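## Task

Roll the yellow die until 3 faces up and the green die until 5 faces up; both must end entirely on the mat and resting flat, while the remaining die ends entirely off the mat.

## Robot and tools

Robot: two arms, left_arm and right_arm, each on a tilted plate fixed to a shared metal frame behind them, with a camera stand behind that. Each arm has six joints and a parallel gripper. Calibrated bases in the scene frame: left_arm at (-0.005, +0.216, +0.137) m, right_arm at (-0.049, -0.353, +0.137) m.

Frames. The scene frame has its origin at table-top height, halfway between the nominal bases; +x points out over the table, +z up, and left_arm sits on the +y side (arm names do not match image sides). Reported end_effector_position (m), end_effector_quat_wxyz and velocities use the scene frame and may be off by a few centimetres. Offsets you send are instead along the current Hand target's own axes. On the gripper, fingers point along +z and close along x; the reported point lies between the finger pads, fingertips extend 6.8 mm further, and the 65 x 30 mm housing starts 28 mm behind that point. A block on a post juts about 14 cm toward the gripper's -y side and rotates with it.

A row is 14 numbers, each in [-1, 1], always for both arms: left dx, dy, dz, rx, ry, rz, left shut, then right dx, dy, dz, rx, ry, rz, right shut. The six pose numbers are an offset from that arm's Hand target, not a pose: 1.0 equals 0.6 m for dx/dy/dz and 180 degrees for rx/ry/rz, and rx, ry, rz form one rotation vector. Shut above 0.01 closes with full force; 0.01 or less opens fully. There is no halfway position. Grip holds only items roughly 22 to 28 mm wide. Resend the previous shut value to keep a gripper unchanged, since 0 means open. An all-zero pose offset re-requests the current Hand target.

execute_actions(actions, cameras): actions is a list of actions, each a list of up to 15 rows, one per 1/30 s step; a short action repeats its final row. Every row in an action counts from the Hand target at that action's start, and each new action starts from the updated target, so the same offset sent twice moves twice. Images are returned only when actions is empty or cameras requests them (["all"], names, or []).

move(target, speed, blend, stop_force, zero, blocking, cameras): target is one 14-number row or a list of up to 15 rows; every row is an offset from the same starting Hand targets, not chained. Paths are straight, with no obstacle avoidance, last at least 0.5 s and are cut at 10 s. speed is top speed in m/s (0.002 to 3.6, default 0.25; rotation up to twice that in rad/s), one value or one per target. blend (m) rounds corners in a list; 0 stops at each. stop_force (N, 3 to 120, both arms) ends an arm's path when its wrist sensor feels that much extra push; do not rely on it when the gripper rotates, nor for light loose objects, and omit it when backing off something you press on. zero (default true) rezeroes the sensor before the move. blocking=false returns after about 0.5 s while motion continues; not allowed with stop_force. The result adds a move: line such as done, off_target, moving, held or fault; limits=paced means the pose was clipped, limits=held means steps were withheld.

wait(seconds 0 to 10) lets time pass while arms hold. stop brakes a running move. zoom_image(camera, region [x0, y0, x1, y1] in pixels, at most 504 each way) enlarges part of a camera's newest image. zero_wrist_force(arm) resets that arm's force baseline. finished_scene(scene: current scene number) ends the scene irreversibly; the goal must hold with the robot idle.

Cameras (672x504): cam_head_left, cam_head_right, cam_high, cam_low, cam_left_wrist, cam_right_wrist.

Results: Hand target is the last commanded pose after clipping, and the next offsets start there; the gripper often rests a bit short of it. Joint torques include gravity and are noisy. Wrist force/torque are in the gripper's axes, with a third line giving the peak since last shown. Joint velocities within noise means the arm is still. Tool commands shows current shut values. MOTOR HOT appears near 70 °C; at 85 °C the arm brakes for 30 to 60 s.

Limits and cautions: orientation commands are clipped to 32 degrees from the measured one per step. Motion lags commands by roughly 0.09 to 0.22 s and may overshoot when fast. Arms are stiff: aiming even slightly past a firm contact can cause a fault stop. Outside force near 150 N (plus or minus 25) or contact torque at joint limits (105, 105, 84.5, 16.4, 16.3, 16.4 N m) halts that arm for 10 s. A clearance check blocks commands bringing the arms too close, but not always. Avoid paths near an arm's own base, collisions between arms, dropping or releasing moving dice, slamming, and anything leaving the table, which fails the task. Objects may occasionally be nudged by outside pushes.

Each tool is called as a command line: name --argument value for each argument, lists and objects as JSON in quotes; but a table of rows of numbers goes row by row, as --pt "numbers of a row", without its own name.

## Session

execute_actions --actions '[]'

Scene clock: 0.00 s.
left_arm: end_effector_position=(+0.5256, +0.2565, +0.1948) end_effector_quat_wxyz=(+0.036, +0.986, +0.105, -0.124) | right_arm: end_effector_position=(+0.3593, -0.2672, +0.2383) end_effector_quat_wxyz=(-0.160, +0.696, -0.700, +0.002)
Joint positions: left_arm=[-0.262 -1.229 1.921 4.231 -1.449 1.048] | right_arm=[3.807 -1.582 -2.496 -0.422 1.333 -2.477]
Joint velocities: within noise
Joint torques (N m): no reading
Motor temperatures (°C): left_arm=[29 30 33 37 35 42] | right_arm=[34 29 37 43 40 31]
Wrist force (N): no reading
Wrist torque (N m): no reading
Wrist force, peak (N): no reading
Hand target: left_arm +0.5256, +0.2565, +0.1948; +0.036, +0.986, +0.105, -0.124 | right_arm +0.3593, -0.2672, +0.2383; -0.160, +0.696, -0.700, +0.002
Tool commands: left_gripper/shut=+0.0 right_gripper/shut=+0.0

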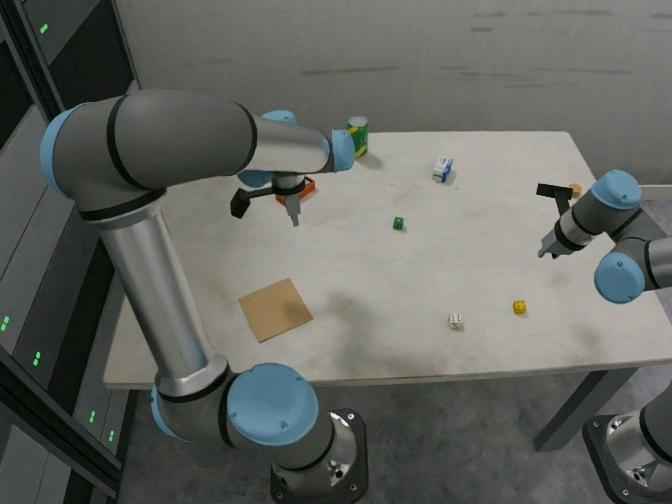

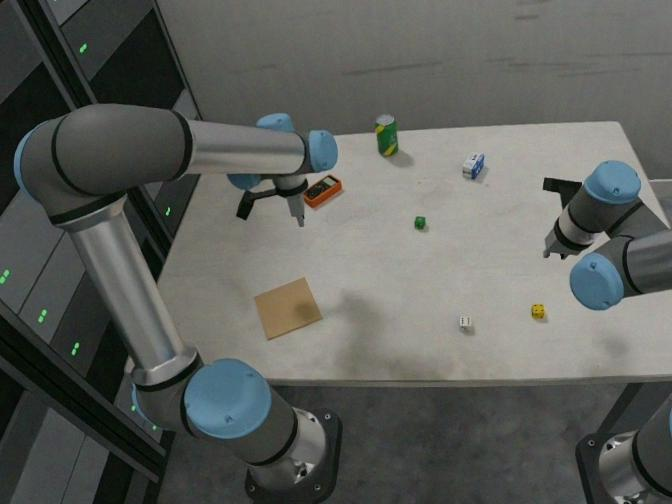

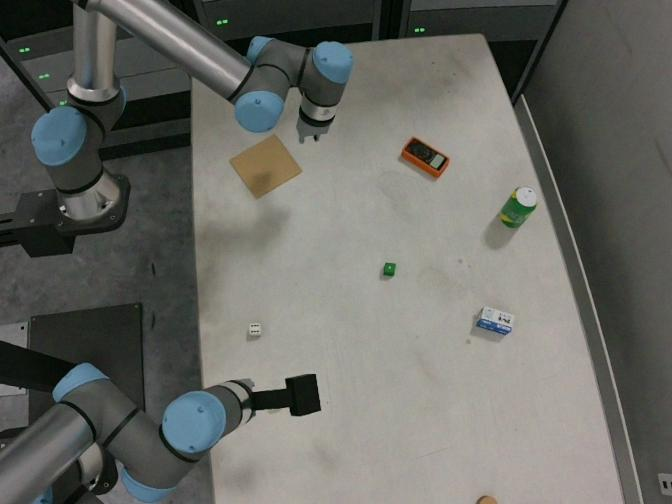

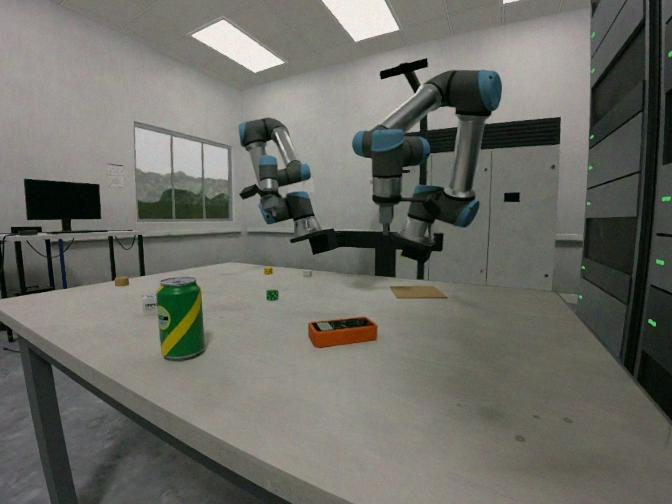

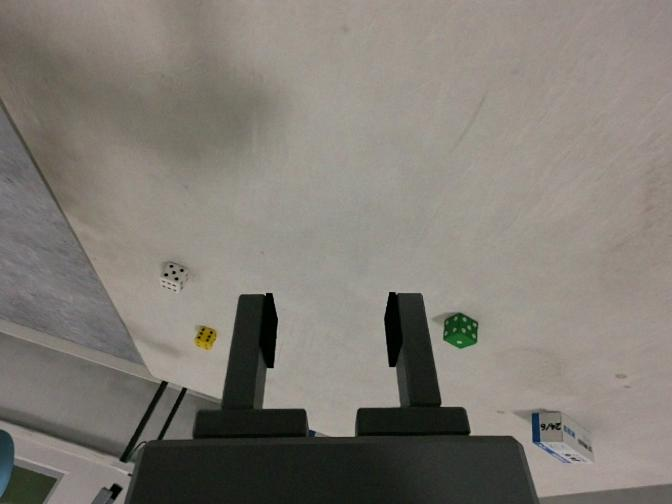

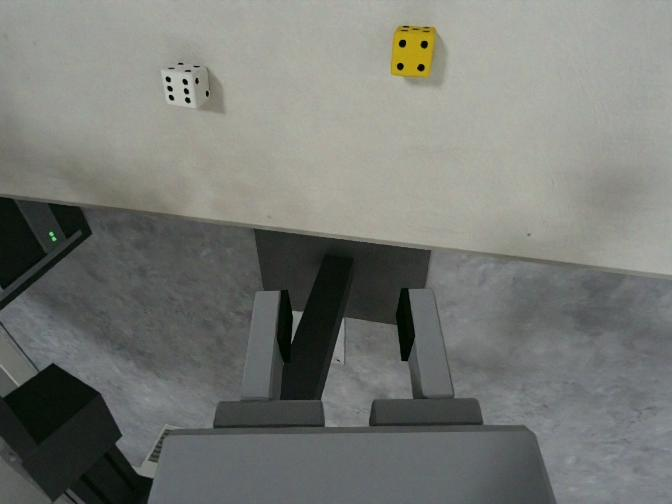

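zoom_image --camera "cam_right_wrist" --region '[130, 0, 470, 150]'

zoom_image --camera "cam_left_wrist" --region '[400, 280, 520, 370]'

zoom_image --camera "cam_head_right" --region '[380, 190, 580, 340]'

zoom_image --camera "cam_high" --region '[190, 230, 430, 410]'

zoom_image --camera "cam_low" --region '[230, 250, 350, 340]'

zoom_image --camera "cam_left_wrist" --region '[140, 240, 260, 360]'

Scaled by 1.482 from the camera's 672x504 image, which has a finer 960x720 frame.

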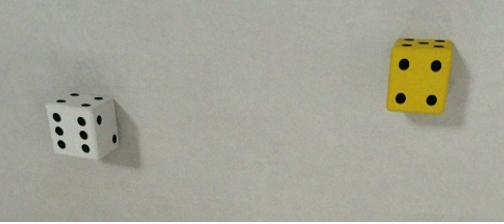

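Scaled by 4.200 from the camera's 672x504 image, which has a finer 960x720 frame.

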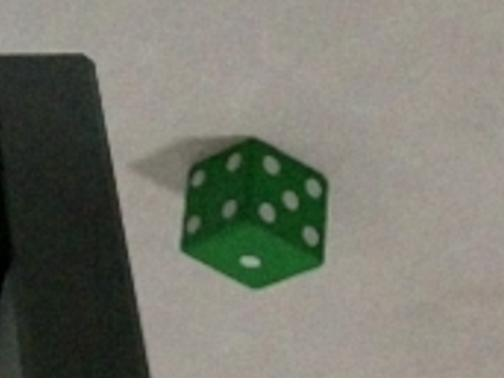

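Scaled by 2.520 from the camera's 672x504 image, which has a finer 960x720 frame.

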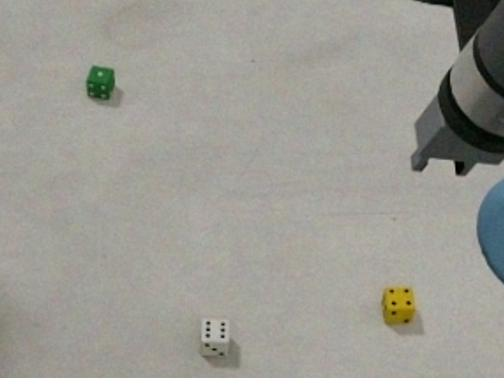

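Scaled by 2.100 from the camera's 672x504 image, which has a finer 960x720 frame.

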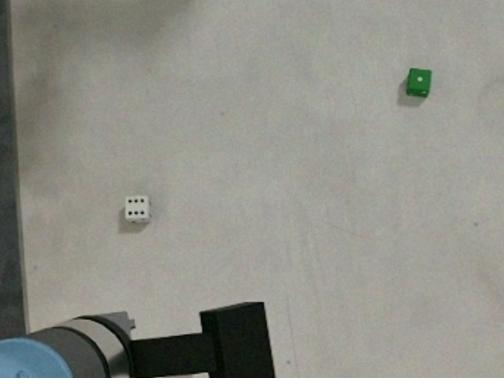

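Scaled by 4.200 from the camera's 672x504 image, which has a finer 960x720 frame.

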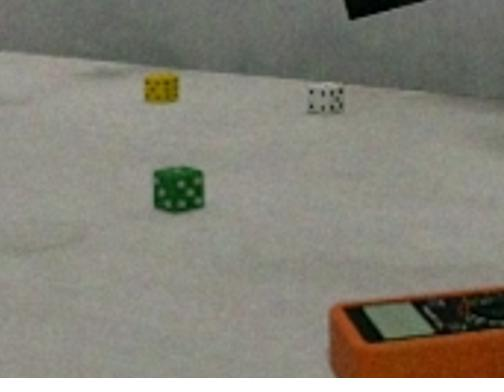

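Scaled by 4.200 from the camera's 672x504 image, which has a finer 960x720 frame.

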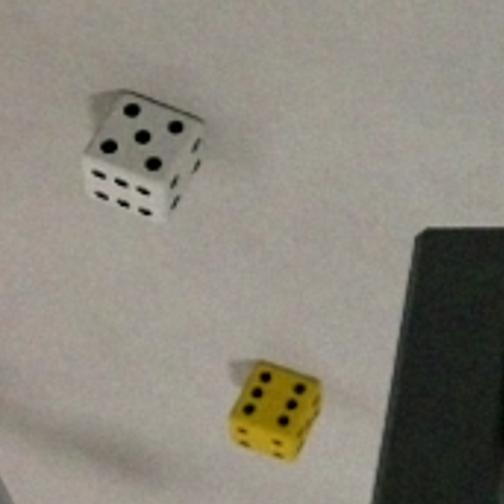

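zoom_image --camera "cam_low" --region '[340, 110, 480, 280]'

zoom_image --camera "cam_head_right" --region '[220, 100, 360, 240]'

zoom_image --camera "cam_high" --region '[190, 30, 370, 210]'

zoom_image --camera "cam_head_left" --region '[220, 270, 340, 360]'

Scaled by 2.965 from the camera's 672x504 image, which has a finer 960x720 frame.

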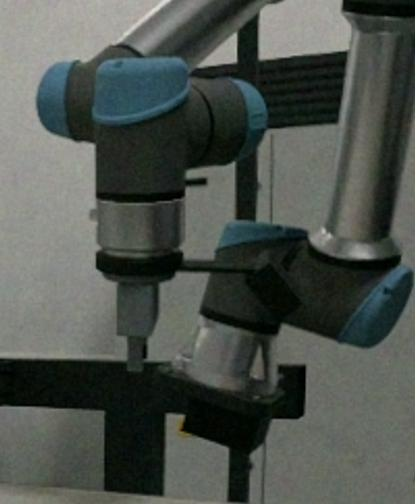

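Scaled by 3.600 from the camera's 672x504 image, which has a finer 960x720 frame.

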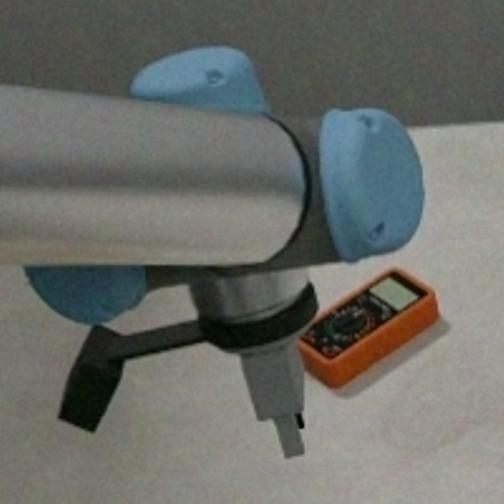

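Scaled by 2.800 from the camera's 672x504 image, which has a finer 960x720 frame.

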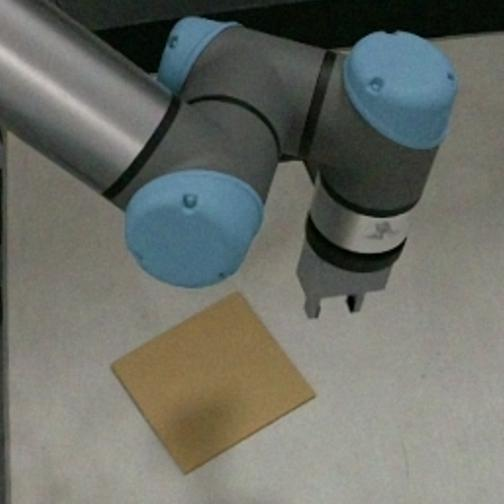

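Scaled by 4.200 from the camera's 672x504 image, which has a finer 960x720 frame.

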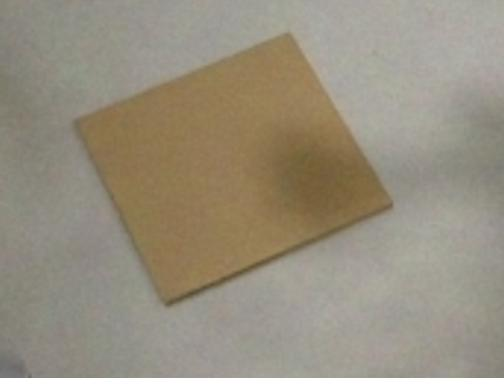

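move --target '[0.1648, 0.4745, -0.0298, 0.0336, 0.0761, 0.1517, 0, 0.4995, -0.0547, -0.2792, 0, 0, 0, 0]' --speed 0.25 --cameras '["cam_left_wrist", "cam_right_wrist", "cam_head_left", "cam_high"]'

Scene clock: 47.80 s.
left_arm: end_effector_position=(+0.6849, +0.0002, +0.2001) end_effector_quat_wxyz=(+0.001, +0.991, -0.133, +0.000) | right_arm: end_effector_position=(+0.3590, -0.5973, +0.3382) end_effector_quat_wxyz=(-0.160, +0.696, -0.700, +0.002)
Joint positions: left_arm=[-0.576 -0.802 1.404 4.205 -1.302 1.242] | right_arm=[2.977 -1.273 -2.187 -0.936 1.563 -3.284]
Joint torques (N m): left_arm=[-26.45 -23.93 -32.7 0.47 1.73 1.31] | right_arm=[-7.37 -2.71 35.21 0.4 2.37 -2.1]
Wrist force (N): left_arm=[0.4 0.2 0.0] | right_arm=[-0.3 -0.1 0.0]
Wrist torque (N m): left_arm=[0.03 0.00 -0.03] | right_arm=[0.00 0.04 0.04]
Wrist force, peak (N): left_arm=[1.3 1.3 -0.2] | right_arm=[-1.7 -0.6 -0.3]
Hand target: left_arm +0.6850, +0.0002, +0.2001; +0.001, +0.991, -0.133, +0.000 | right_arm +0.3590, -0.5973, +0.3382; -0.160, +0.696, -0.700, +0.002
Off the commanded pose: left_arm 0.000 m, 0 deg | right_arm 0.000 m, 0 deg.
move: done
Images, in order (width x height): cam_head_left 672x504, cam_high 672x504, cam_left_wrist 672x504, cam_right_wrist 672x504.

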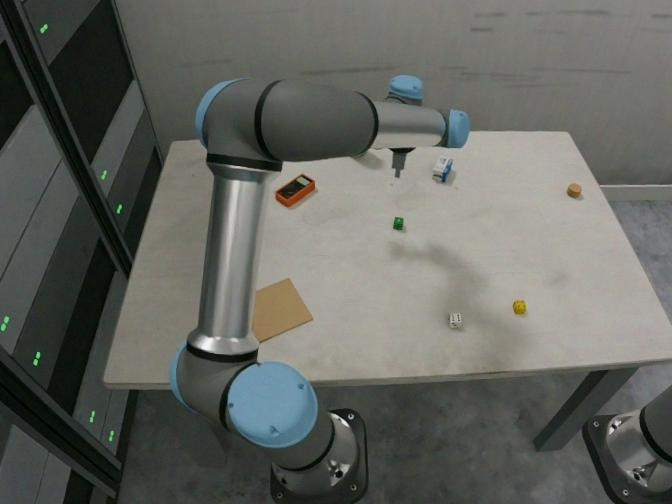

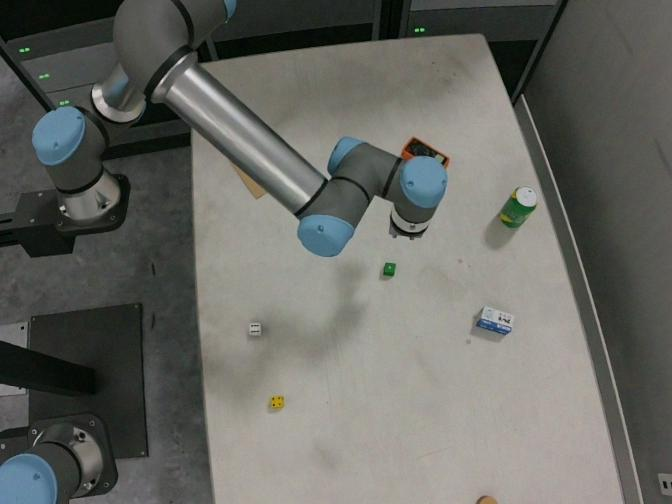

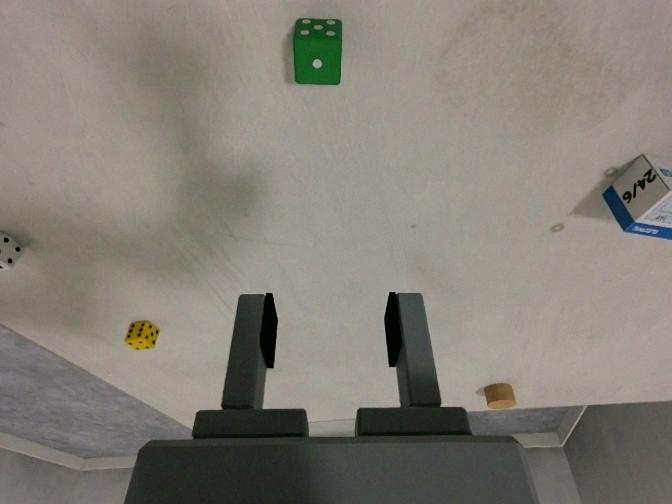

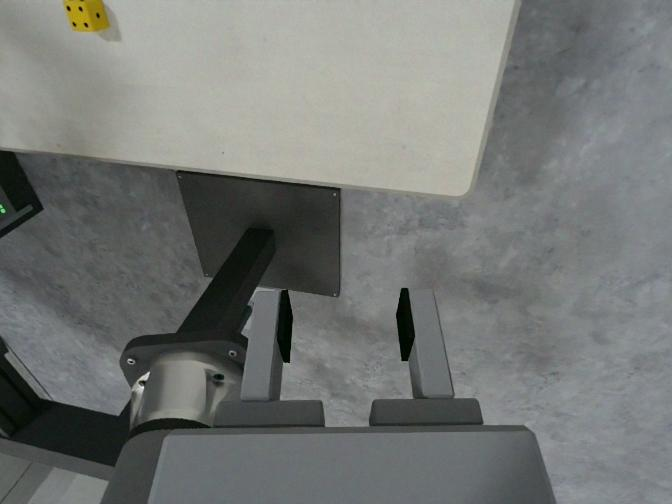

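zoom_image --camera "cam_left_wrist" --region '[270, 0, 370, 100]'

zoom_image --camera "cam_left_wrist" --region '[180, 270, 480, 460]'

Scaled by 5.040 from the camera's 672x504 image, which has a finer 960x720 frame.

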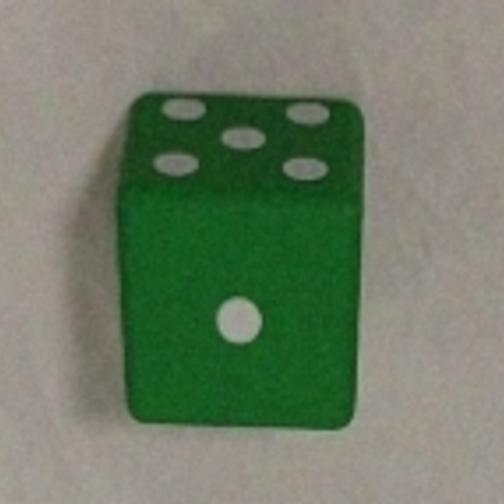

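Scaled by 1.680 from the camera's 672x504 image, which has a finer 960x720 frame.

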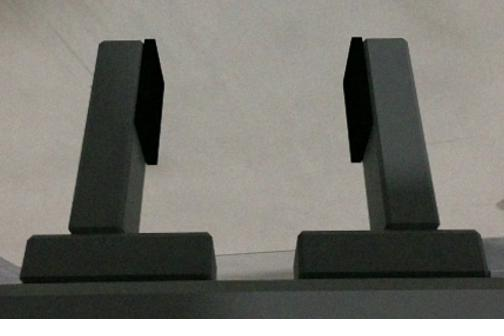

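move --target '[-0.015, -0.0433, 0.1667, 0, 0, 0.01, 0, 0, 0, 0, 0, 0, 0, 0]' --speed 0.25 --cameras '["cam_left_wrist", "cam_low"]'

zoom_image --camera "cam_left_wrist" --region '[260, 0, 400, 140]'

zoom_image --camera "cam_low" --region '[220, 180, 370, 310]'

Scene clock: 54.40 s.
left_arm: end_effector_position=(+0.6830, +0.0275, +0.1001) end_effector_quat_wxyz=(+0.001, +0.989, -0.149, +0.000) | right_arm: end_effector_position=(+0.3590, -0.5973, +0.3382) end_effector_quat_wxyz=(-0.160, +0.696, -0.700, +0.002)
Joint positions: left_arm=[-0.508 -0.691 1.48 4 -1.296 1.343] | right_arm=[2.976 -1.273 -2.187 -0.936 1.563 -3.284]
Joint torques (N m): left_arm=[-4.8 -25.08 -21.23 -5.19 1.67 1.36] | right_arm=[-9.58 -2.6 36.25 0.76 2.55 -2.36]
Wrist force (N): left_arm=[0.9 0.1 -0.1] | right_arm=[-0.1 0.1 -0.1]
Wrist torque (N m): left_arm=[-0.03 -0.06 -0.02] | right_arm=[0.02 0.03 0.04]
Wrist force, peak (N): left_arm=[1.1 0.8 -1.9] | right_arm=[-0.6 -0.3 0.2]
Hand target: left_arm +0.6831, +0.0275, +0.1001; +0.001, +0.989, -0.149, +0.000 | right_arm +0.3590, -0.5973, +0.3382; -0.160, +0.696, -0.700, +0.002
Off the commanded pose: left_arm 0.000 m, 0 deg | right_arm 0.000 m, 0 deg.
move: done
Images, in order (width x height): cam_low 672x504, cam_left_wrist 672x504.

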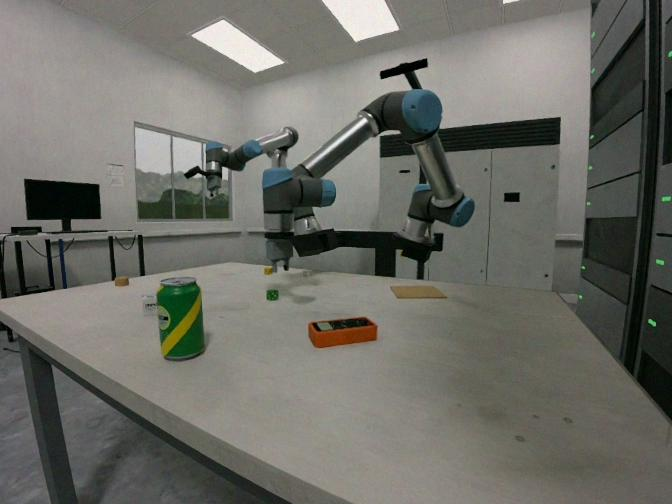

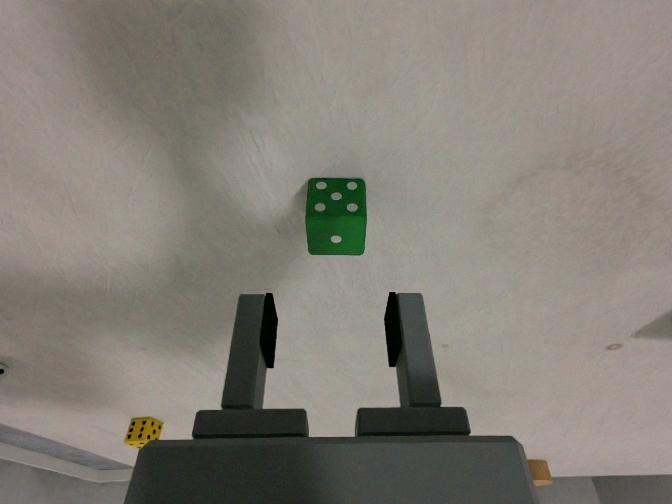

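Scaled by 3.600 from the camera's 672x504 image, which has a finer 960x720 frame.

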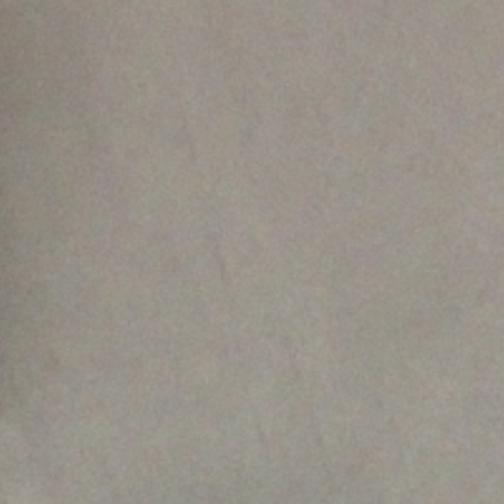

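Scaled by 3.360 from the camera's 672x504 image, which has a finer 960x720 frame.

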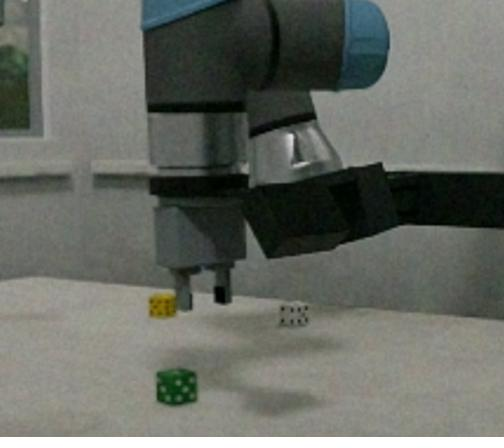

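zoom_image --camera "cam_left_wrist" --region '[286, 166, 386, 266]'

Scaled by 5.040 from the camera's 672x504 image, which has a finer 960x720 frame.

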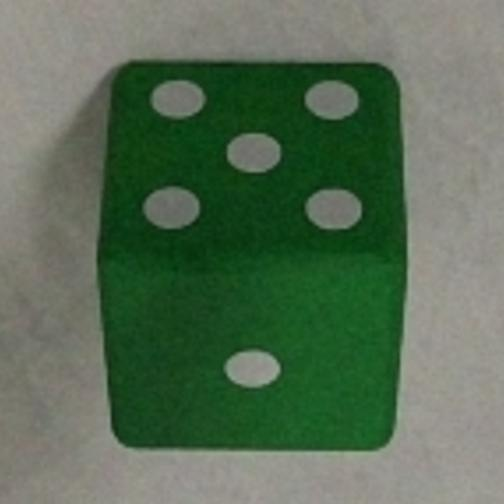

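move --target '[0.0018, 0.05, 0.05, 0, 0, 0, 0, 0, 0, 0, 0, 0, 0, 0]' --speed 0.15 --cameras '["cam_left_wrist", "cam_low"]'

zoom_image --camera "cam_low" --region '[235, 210, 335, 310]'

zoom_image --camera "cam_left_wrist" --region '[236, 236, 436, 436]'

Scene clock: 64.10 s.
left_arm: end_effector_position=(+0.6753, -0.0014, +0.0702) end_effector_quat_wxyz=(+0.001, +0.989, -0.149, +0.000) | right_arm: end_effector_position=(+0.3590, -0.5973, +0.3382) end_effector_quat_wxyz=(-0.160, +0.696, -0.700, +0.002)
Joint positions: left_arm=[-0.536 -0.626 1.468 3.954 -1.299 1.315] | right_arm=[2.976 -1.273 -2.187 -0.936 1.563 -3.284]
Joint torques (N m): left_arm=[-27.15 -27.06 -27.52 -5.28 -1.18 -1.54] | right_arm=[-9.13 -2.51 35.58 0.44 2.59 -2.49]
Wrist force (N): left_arm=[0.8 0.1 -0.5] | right_arm=[-0.3 -0.3 0.1]
Wrist torque (N m): left_arm=[-0.01 -0.03 0.06] | right_arm=[-0.02 0.05 0.03]
Wrist force, peak (N): left_arm=[1.0 0.6 -0.5] | right_arm=[-0.4 -0.4 0.2]
Hand target: left_arm +0.6753, -0.0015, +0.0701; +0.001, +0.989, -0.149, +0.000 | right_arm +0.3590, -0.5973, +0.3382; -0.160, +0.696, -0.700, +0.002
Off the commanded pose: left_arm 0.000 m, 0 deg | right_arm 0.000 m, 0 deg.
move: done
Images, in order (width x height): cam_low 672x504, cam_left_wrist 672x504.

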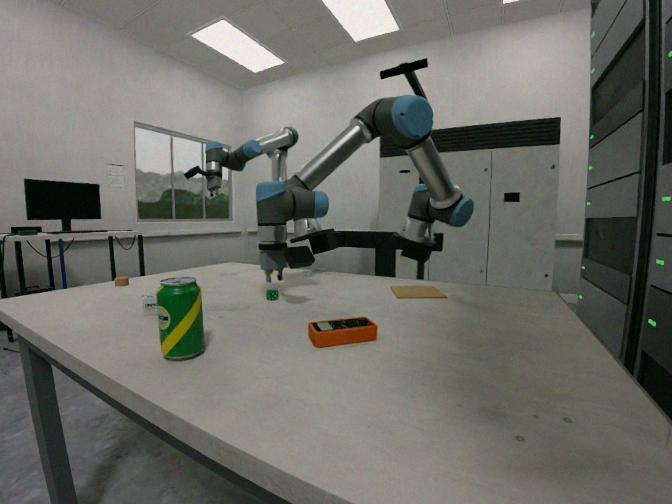

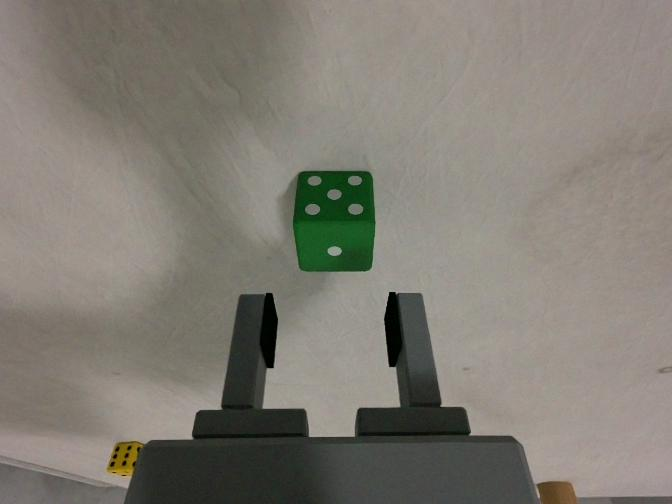

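Scaled by 5.040 from the camera's 672x504 image, which has a finer 960x720 frame.

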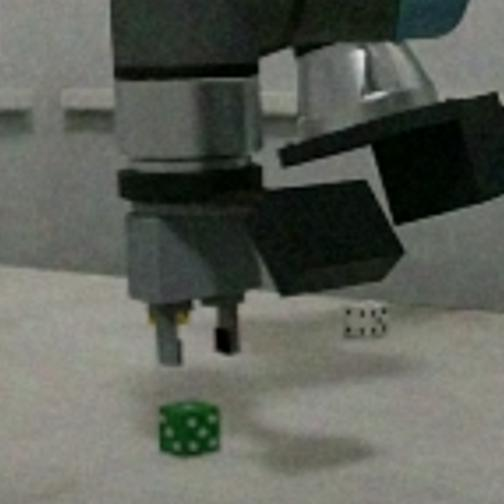

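Scaled by 2.520 from the camera's 672x504 image, which has a finer 960x720 frame.

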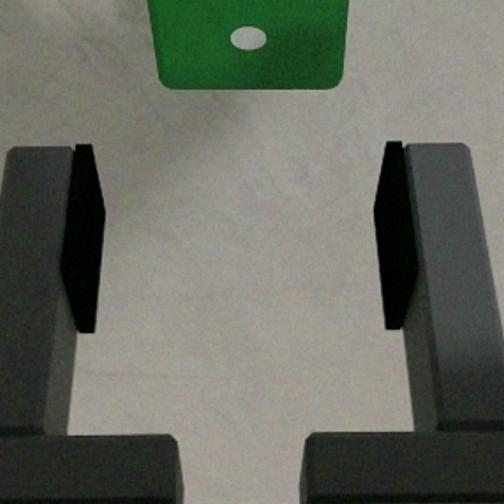

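move --target '[0.001, -0.0232, 0.0042, -0.1222, 0, 0, 0, 0, 0, 0, 0, 0, 0, 0]' --speed 0.2 --cameras '["cam_left_wrist", "cam_low"]'

zoom_image --camera "cam_low" --region '[235, 210, 335, 310]'

zoom_image --camera "cam_left_wrist" --region '[216, 186, 456, 426]'

Scene clock: 83.43 s.
left_arm: end_effector_position=(+0.6799, +0.0116, +0.0676) end_effector_quat_wxyz=(+0.189, +0.971, -0.146, -0.029) | right_arm: end_effector_position=(+0.3590, -0.5973, +0.3382) end_effector_quat_wxyz=(-0.160, +0.696, -0.700, +0.002)
Joint positions: left_arm=[-0.414 -0.625 1.467 3.871 -1.671 1.446] | right_arm=[2.976 -1.273 -2.187 -0.936 1.563 -3.284]
Joint torques (N m): left_arm=[-4.27 -25.54 -27.56 -5.52 -1.56 1.42] | right_arm=[-7.95 -3.16 36.36 0.71 2.71 -2.36]
Wrist force (N): left_arm=[0.9 0.5 -0.1] | right_arm=[-0.4 -0.1 0.1]
Wrist torque (N m): left_arm=[-0.07 -0.05 -0.10] | right_arm=[0.00 0.05 0.03]
Wrist force, peak (N): left_arm=[1.0 0.9 -0.5] | right_arm=[-0.5 -0.4 0.1]
Hand target: left_arm +0.6799, +0.0116, +0.0676; +0.189, +0.971, -0.146, -0.029 | right_arm +0.3590, -0.5973, +0.3382; -0.160, +0.696, -0.700, +0.002
Off the commanded pose: left_arm 0.000 m, 0 deg | right_arm 0.000 m, 0 deg.
move: done
Images, in order (width x height): cam_low 672x504, cam_left_wrist 672x504.

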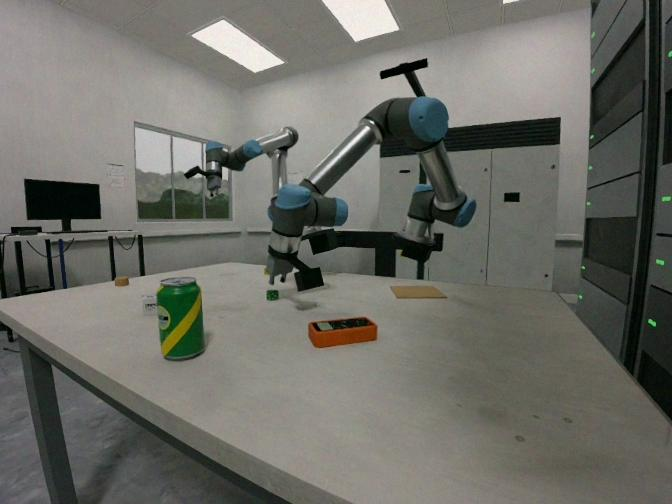

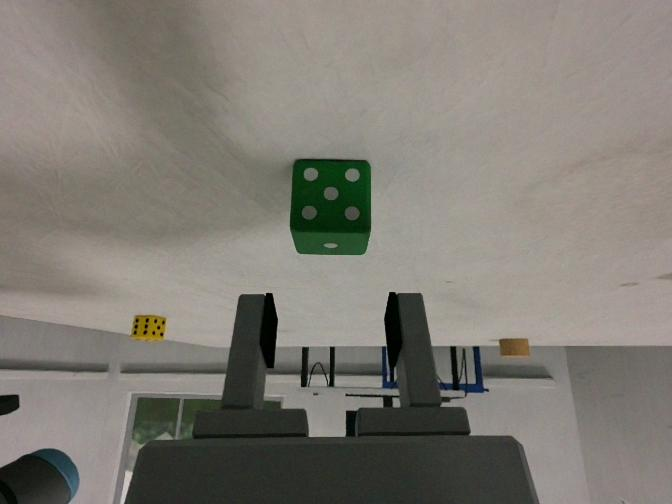

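Scaled by 5.040 from the camera's 672x504 image, which has a finer 960x720 frame.

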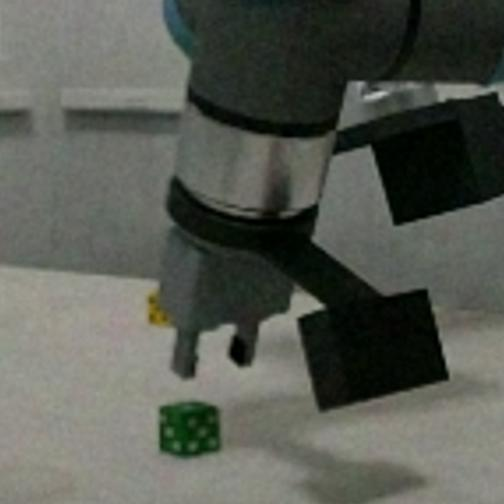

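Scaled by 2.100 from the camera's 672x504 image, which has a finer 960x720 frame.

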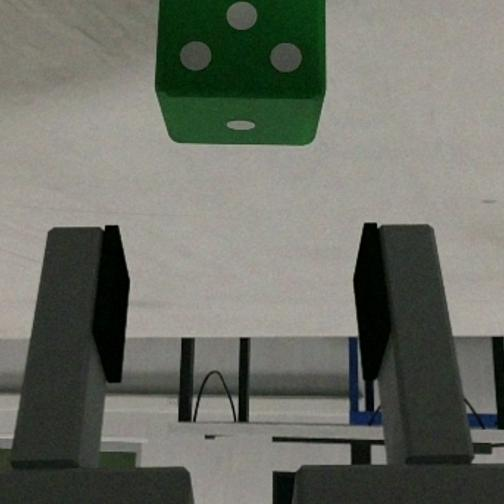

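move --target '[0, 0, 0, 0.0222, 0, 0, 0, 0, 0, 0, 0, 0, 0, 0]' --speed 0.2

move --target '[-0.0005, 0.0058, 0.0703, 0, 0, 0, 0, 0, 0, 0, 0, 0, 0, 0]' --speed 0.06 --stop_force 10 --cameras '["cam_left_wrist", "cam_low"]'

zoom_image --camera "cam_low" --region '[235, 210, 335, 310]'

zoom_image --camera "cam_left_wrist" --region '[216, 216, 456, 416]'

Scene clock: 96.80 s.
left_arm: end_effector_position=(+0.6799, +0.0116, +0.0676) end_effector_quat_wxyz=(+0.155, +0.977, -0.147, -0.024) end_effector_velocity=(+0.000, +0.000, +0.000) end_effector_angular_velocity=(+0.004, -0.002, +0.000) | right_arm: end_effector_position=(+0.3590, -0.5973, +0.3382) end_effector_quat_wxyz=(-0.160, +0.696, -0.700, +0.002)
Joint positions: left_arm=[-0.433 -0.629 1.47 3.88 -1.602 1.428] | right_arm=[2.976 -1.273 -2.187 -0.936 1.563 -3.284]
Joint velocities: left_arm=[-0.001 -0.001 0 0.001 0.005 -0.001] | right_arm=[within noise]
Joint torques (N m): left_arm=[-26.86 -71.31 -3.46 0.22 0.89 -1.21] | right_arm=[-8.58 -2.23 36.58 0.72 2.57 -2.33]
Wrist force (N): left_arm=[0.9 0.6 -0.1] | right_arm=[-0.1 -0.2 -0.3]
Wrist torque (N m): left_arm=[-0.04 -0.05 0.01] | right_arm=[-0.02 0.03 0.04]
Wrist force, peak (N): left_arm=[1.2 0.8 0.3] | right_arm=[-0.4 -0.4 0.1]
Hand target: left_arm +0.6799, +0.0116, +0.0676; +0.155, +0.977, -0.147, -0.023 | right_arm +0.3590, -0.5973, +0.3382; -0.160, +0.696, -0.700, +0.002
Off the commanded pose: left_arm 0.000 m, 0 deg | right_arm 0.000 m, 0 deg.
move: done

Scene clock: 98.57 s.
left_arm: end_effector_position=(+0.6748, -0.0040, +0.0285) end_effector_quat_wxyz=(+0.155, +0.977, -0.147, -0.023) | right_arm: end_effector_position=(+0.3590, -0.5973, +0.3382) end_effector_quat_wxyz=(-0.160, +0.696, -0.700, +0.002)
Joint positions: left_arm=[-0.44 -0.554 1.457 3.818 -1.602 1.421] | right_arm=[2.976 -1.273 -2.187 -0.936 1.563 -3.284]
Joint torques (N m): left_arm=[-27.04 -25.84 -27.04 -5.63 -1.42 -1.33] | right_arm=[-9.21 -2.56 36.07 0.6 2.62 -2.21]
Wrist force (N): left_arm=[0.9 0.4 -0.2] | right_arm=[-0.2 0.0 0.0]
Wrist torque (N m): left_arm=[-0.07 -0.05 0.00] | right_arm=[0.00 0.04 0.04]
Wrist force, peak (N): left_arm=[1.3 0.6 0.2] | right_arm=[-0.5 -0.4 0.0]
Hand target: left_arm +0.6748, -0.0040, +0.0285; +0.155, +0.977, -0.147, -0.023 | right_arm +0.3590, -0.5973, +0.3382; -0.160, +0.696, -0.700, +0.002
Off the commanded pose: left_arm 0.000 m, 0 deg | right_arm 0.000 m, 0 deg.
move: done
Images, in order (width x height): cam_low 672x504, cam_left_wrist 672x504.

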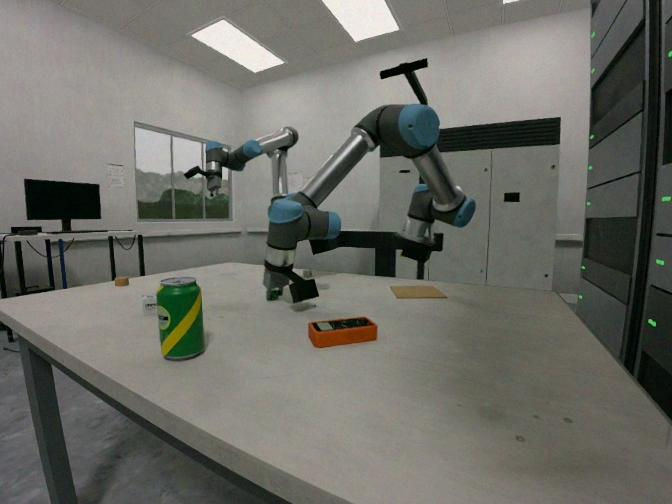

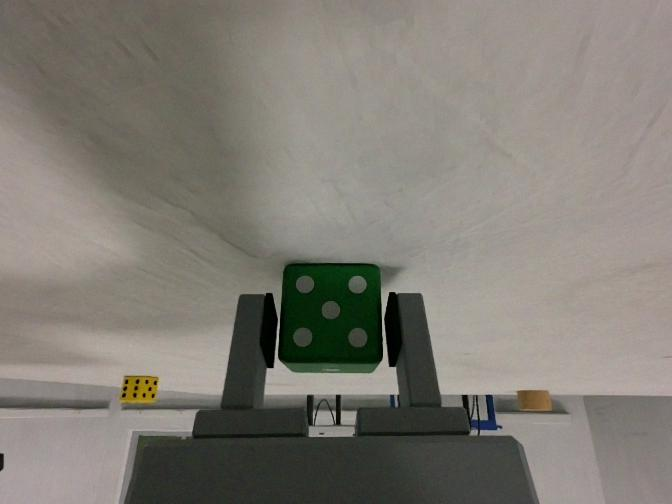

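Scaled by 5.040 from the camera's 672x504 image, which has a finer 960x720 frame.

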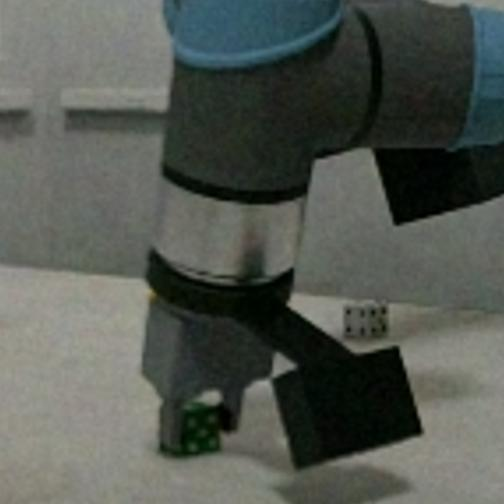

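Scaled by 2.100 from the camera's 672x504 image, which has a finer 960x720 frame.

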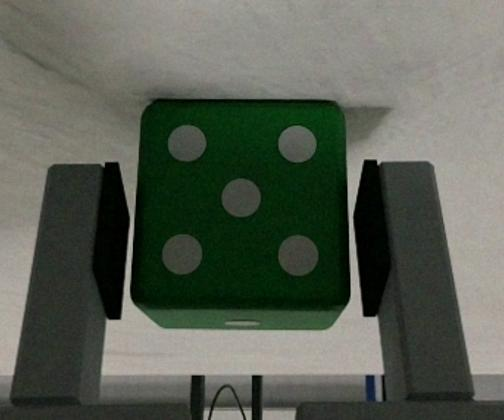

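move --target '[0, 0, 0, 0, 0, 0, 1, 0, 0, 0, 0, 0, 0, 0]' --cameras '["cam_left_wrist"]'

zoom_image --camera "cam_left_wrist" --region '[216, 216, 456, 416]'

Scene clock: 100.00 s.
left_arm: end_effector_position=(+0.6748, -0.0040, +0.0286) end_effector_quat_wxyz=(+0.155, +0.977, -0.147, -0.023) | right_arm: end_effector_position=(+0.3590, -0.5973, +0.3382) end_effector_quat_wxyz=(-0.160, +0.696, -0.700, +0.002)
Joint positions: left_arm=[-0.44 -0.554 1.457 3.818 -1.602 1.421] | right_arm=[2.976 -1.273 -2.187 -0.936 1.563 -3.284]
Joint torques (N m): left_arm=[-26.66 -27.09 -25.46 -4.63 -1.44 -1.09] | right_arm=[-8.56 -1.72 36.47 0.7 2.64 -2.29]
Wrist force (N): left_arm=[1.0 0.8 -0.4] | right_arm=[-0.1 -0.4 0.0]
Wrist torque (N m): left_arm=[-0.05 -0.06 0.00] | right_arm=[-0.03 0.02 0.04]
Wrist force, peak (N): left_arm=[1.3 0.4 -0.1] | right_arm=[-0.5 -0.2 0.2]
Hand target: left_arm +0.6748, -0.0040, +0.0285; +0.155, +0.977, -0.147, -0.023 | right_arm +0.3590, -0.5973, +0.3382; -0.160, +0.696, -0.700, +0.002
Off the commanded pose: left_arm 0.000 m, 0 deg | right_arm 0.000 m, 0 deg.
move: done
Images, in order (width x height): cam_left_wrist 672x504.

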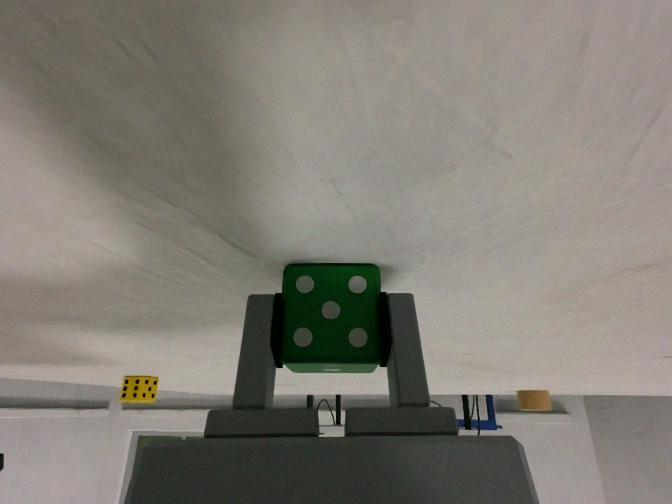

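Scaled by 2.100 from the camera's 672x504 image, which has a finer 960x720 frame.

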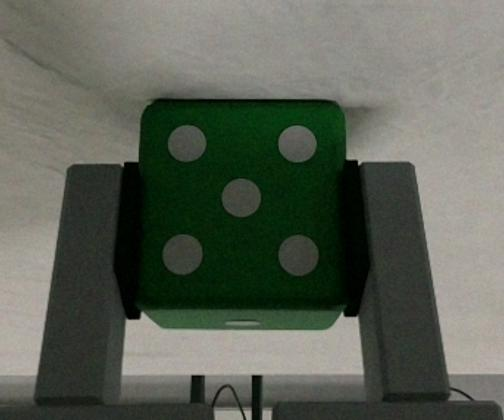

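move --pt "0 0.0773 -0.2378 0 0 0 1 0 0 0 0 0 0 0" --pt "-0.646 -0.4263 -0.4365 0.1 0 0 1 0 0 0 0 0 0 0" --speed 0.3 --blend '[0.05, 0]' --cameras '["cam_left_wrist", "cam_high", "cam_low"]'

Scene clock: 105.40 s.
left_arm: end_effector_position=(+0.3999, +0.4200, +0.1983) end_effector_quat_wxyz=(+0.001, +0.989, -0.149, +0.000) | right_arm: end_effector_position=(+0.3590, -0.5973, +0.3382) end_effector_quat_wxyz=(-0.160, +0.696, -0.700, +0.002)
Joint positions: left_arm=[-0.02 -1.589 2.331 3.906 -1.293 1.851] | right_arm=[2.976 -1.273 -2.187 -0.936 1.563 -3.284]
Joint torques (N m): left_arm=[5.05 -32.43 -3.04 -2.65 1.54 1.86] | right_arm=[-8.25 -2.33 36.53 0.57 2.47 -2.23]
Wrist force (N): left_arm=[0.6 0.1 -0.2] | right_arm=[-0.3 -0.3 -0.2]
Wrist torque (N m): left_arm=[0.01 0.00 -0.01] | right_arm=[-0.03 0.04 0.04]
Wrist force, peak (N): left_arm=[1.5 1.7 -0.2] | right_arm=[-0.1 -0.5 0.3]
Hand target: left_arm +0.3998, +0.4201, +0.1983; +0.001, +0.989, -0.149, +0.000 | right_arm +0.3590, -0.5973, +0.3382; -0.160, +0.696, -0.700, +0.002
Off the commanded pose: left_arm 0.000 m, 0 deg | right_arm 0.000 m, 0 deg.
move: done
Images, in order (width x height): cam_high 672x504, cam_low 672x504, cam_left_wrist 672x504.

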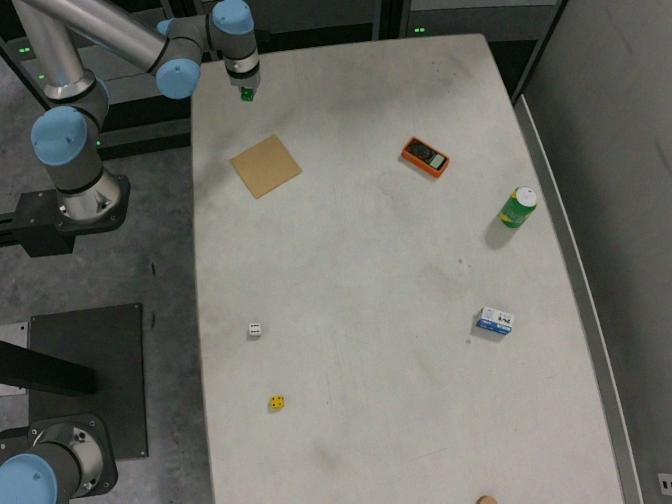

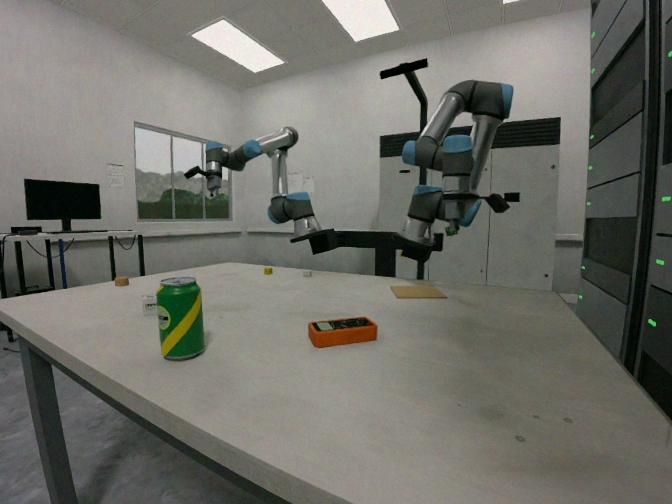

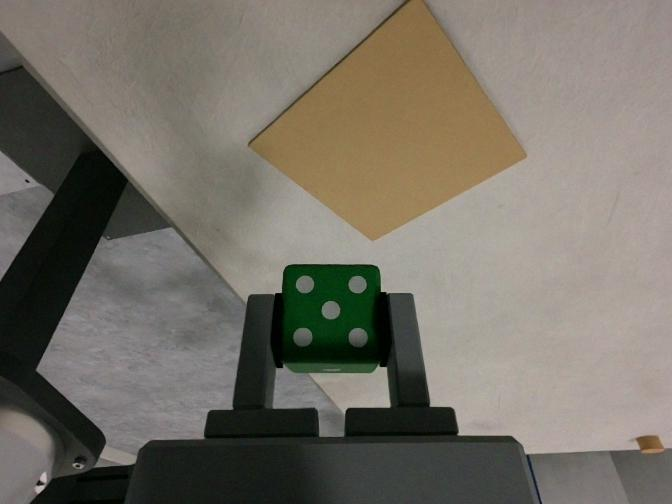

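move --pt "0.0727 0.065 -0.0362 0 0 -0.6822 1 0 0 0 0 0 0 0" --pt "0.0435 0.0807 0.1472 0.2279 -0.4181 -0.5753 1 0 0 0 0 0 0 0" --speed 0.35 --blend '[0.02, 0]' --cameras '["cam_left_wrist", "cam_high", "cam_low", "cam_head_right"]'

Scene clock: 123.53 s.
left_arm: end_effector_position=(+0.4105, +0.3660, +0.1101) end_effector_quat_wxyz=(-0.355, +0.489, +0.644, -0.469) | right_arm: end_effector_position=(+0.3590, -0.5973, +0.3382) end_effector_quat_wxyz=(-0.160, +0.696, -0.700, +0.002)
Joint positions: left_arm=[0.082 -0.874 1.637 5.073 -1.659 -0.314] | right_arm=[2.976 -1.273 -2.187 -0.936 1.563 -3.284]
Joint torques (N m): left_arm=[-0.56 -20.65 -24 2.99 -1.6 1.51] | right_arm=[-9.42 -0.95 36.13 0.71 2.35 -2.01]
Wrist force (N): left_arm=[0.2 -1.3 1.0] | right_arm=[-0.2 -0.2 0.1]
Wrist torque (N m): left_arm=[-0.05 0.13 0.17] | right_arm=[0.00 0.03 0.03]
Wrist force, peak (N): left_arm=[0.0 -1.7 0.7] | right_arm=[-0.4 -0.5 -0.1]
Hand target: left_arm +0.4105, +0.3660, +0.1100; -0.355, +0.489, +0.644, -0.469 | right_arm +0.3590, -0.5973, +0.3382; -0.160, +0.696, -0.700, +0.002
Off the commanded pose: left_arm 0.000 m, 0 deg | right_arm 0.000 m, 0 deg.
move: done
Images, in order (width x height): cam_head_right 672x504, cam_high 672x504, cam_low 672x504, cam_left_wrist 672x504.

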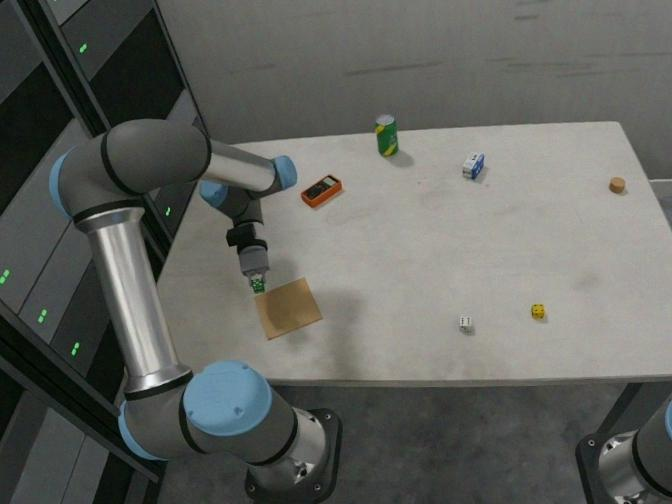

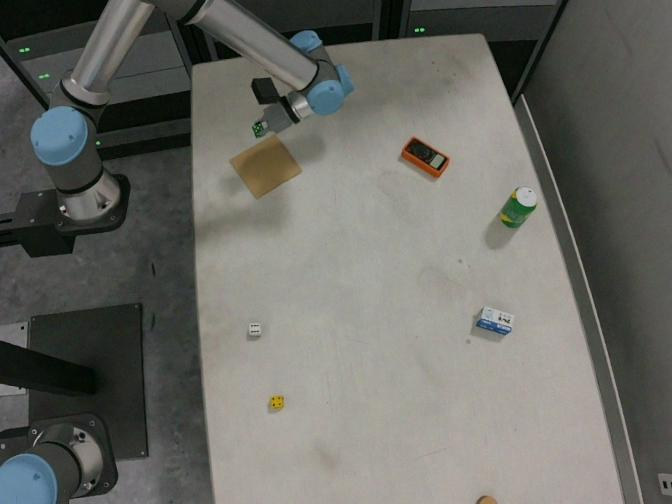

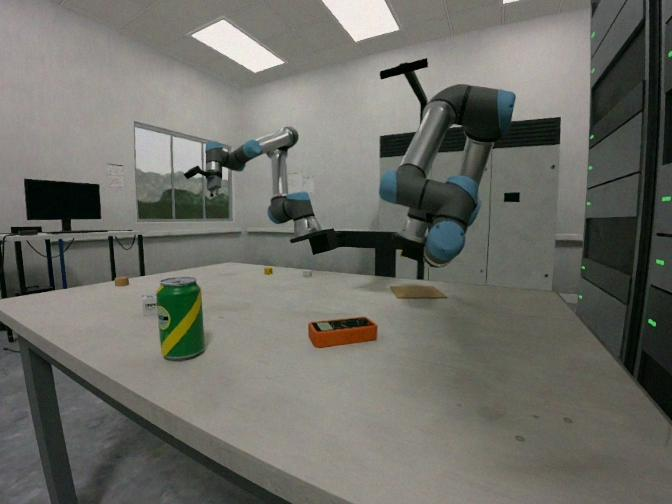

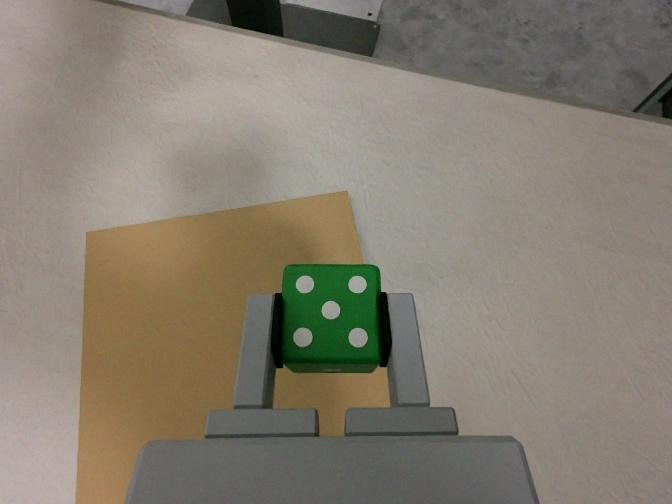

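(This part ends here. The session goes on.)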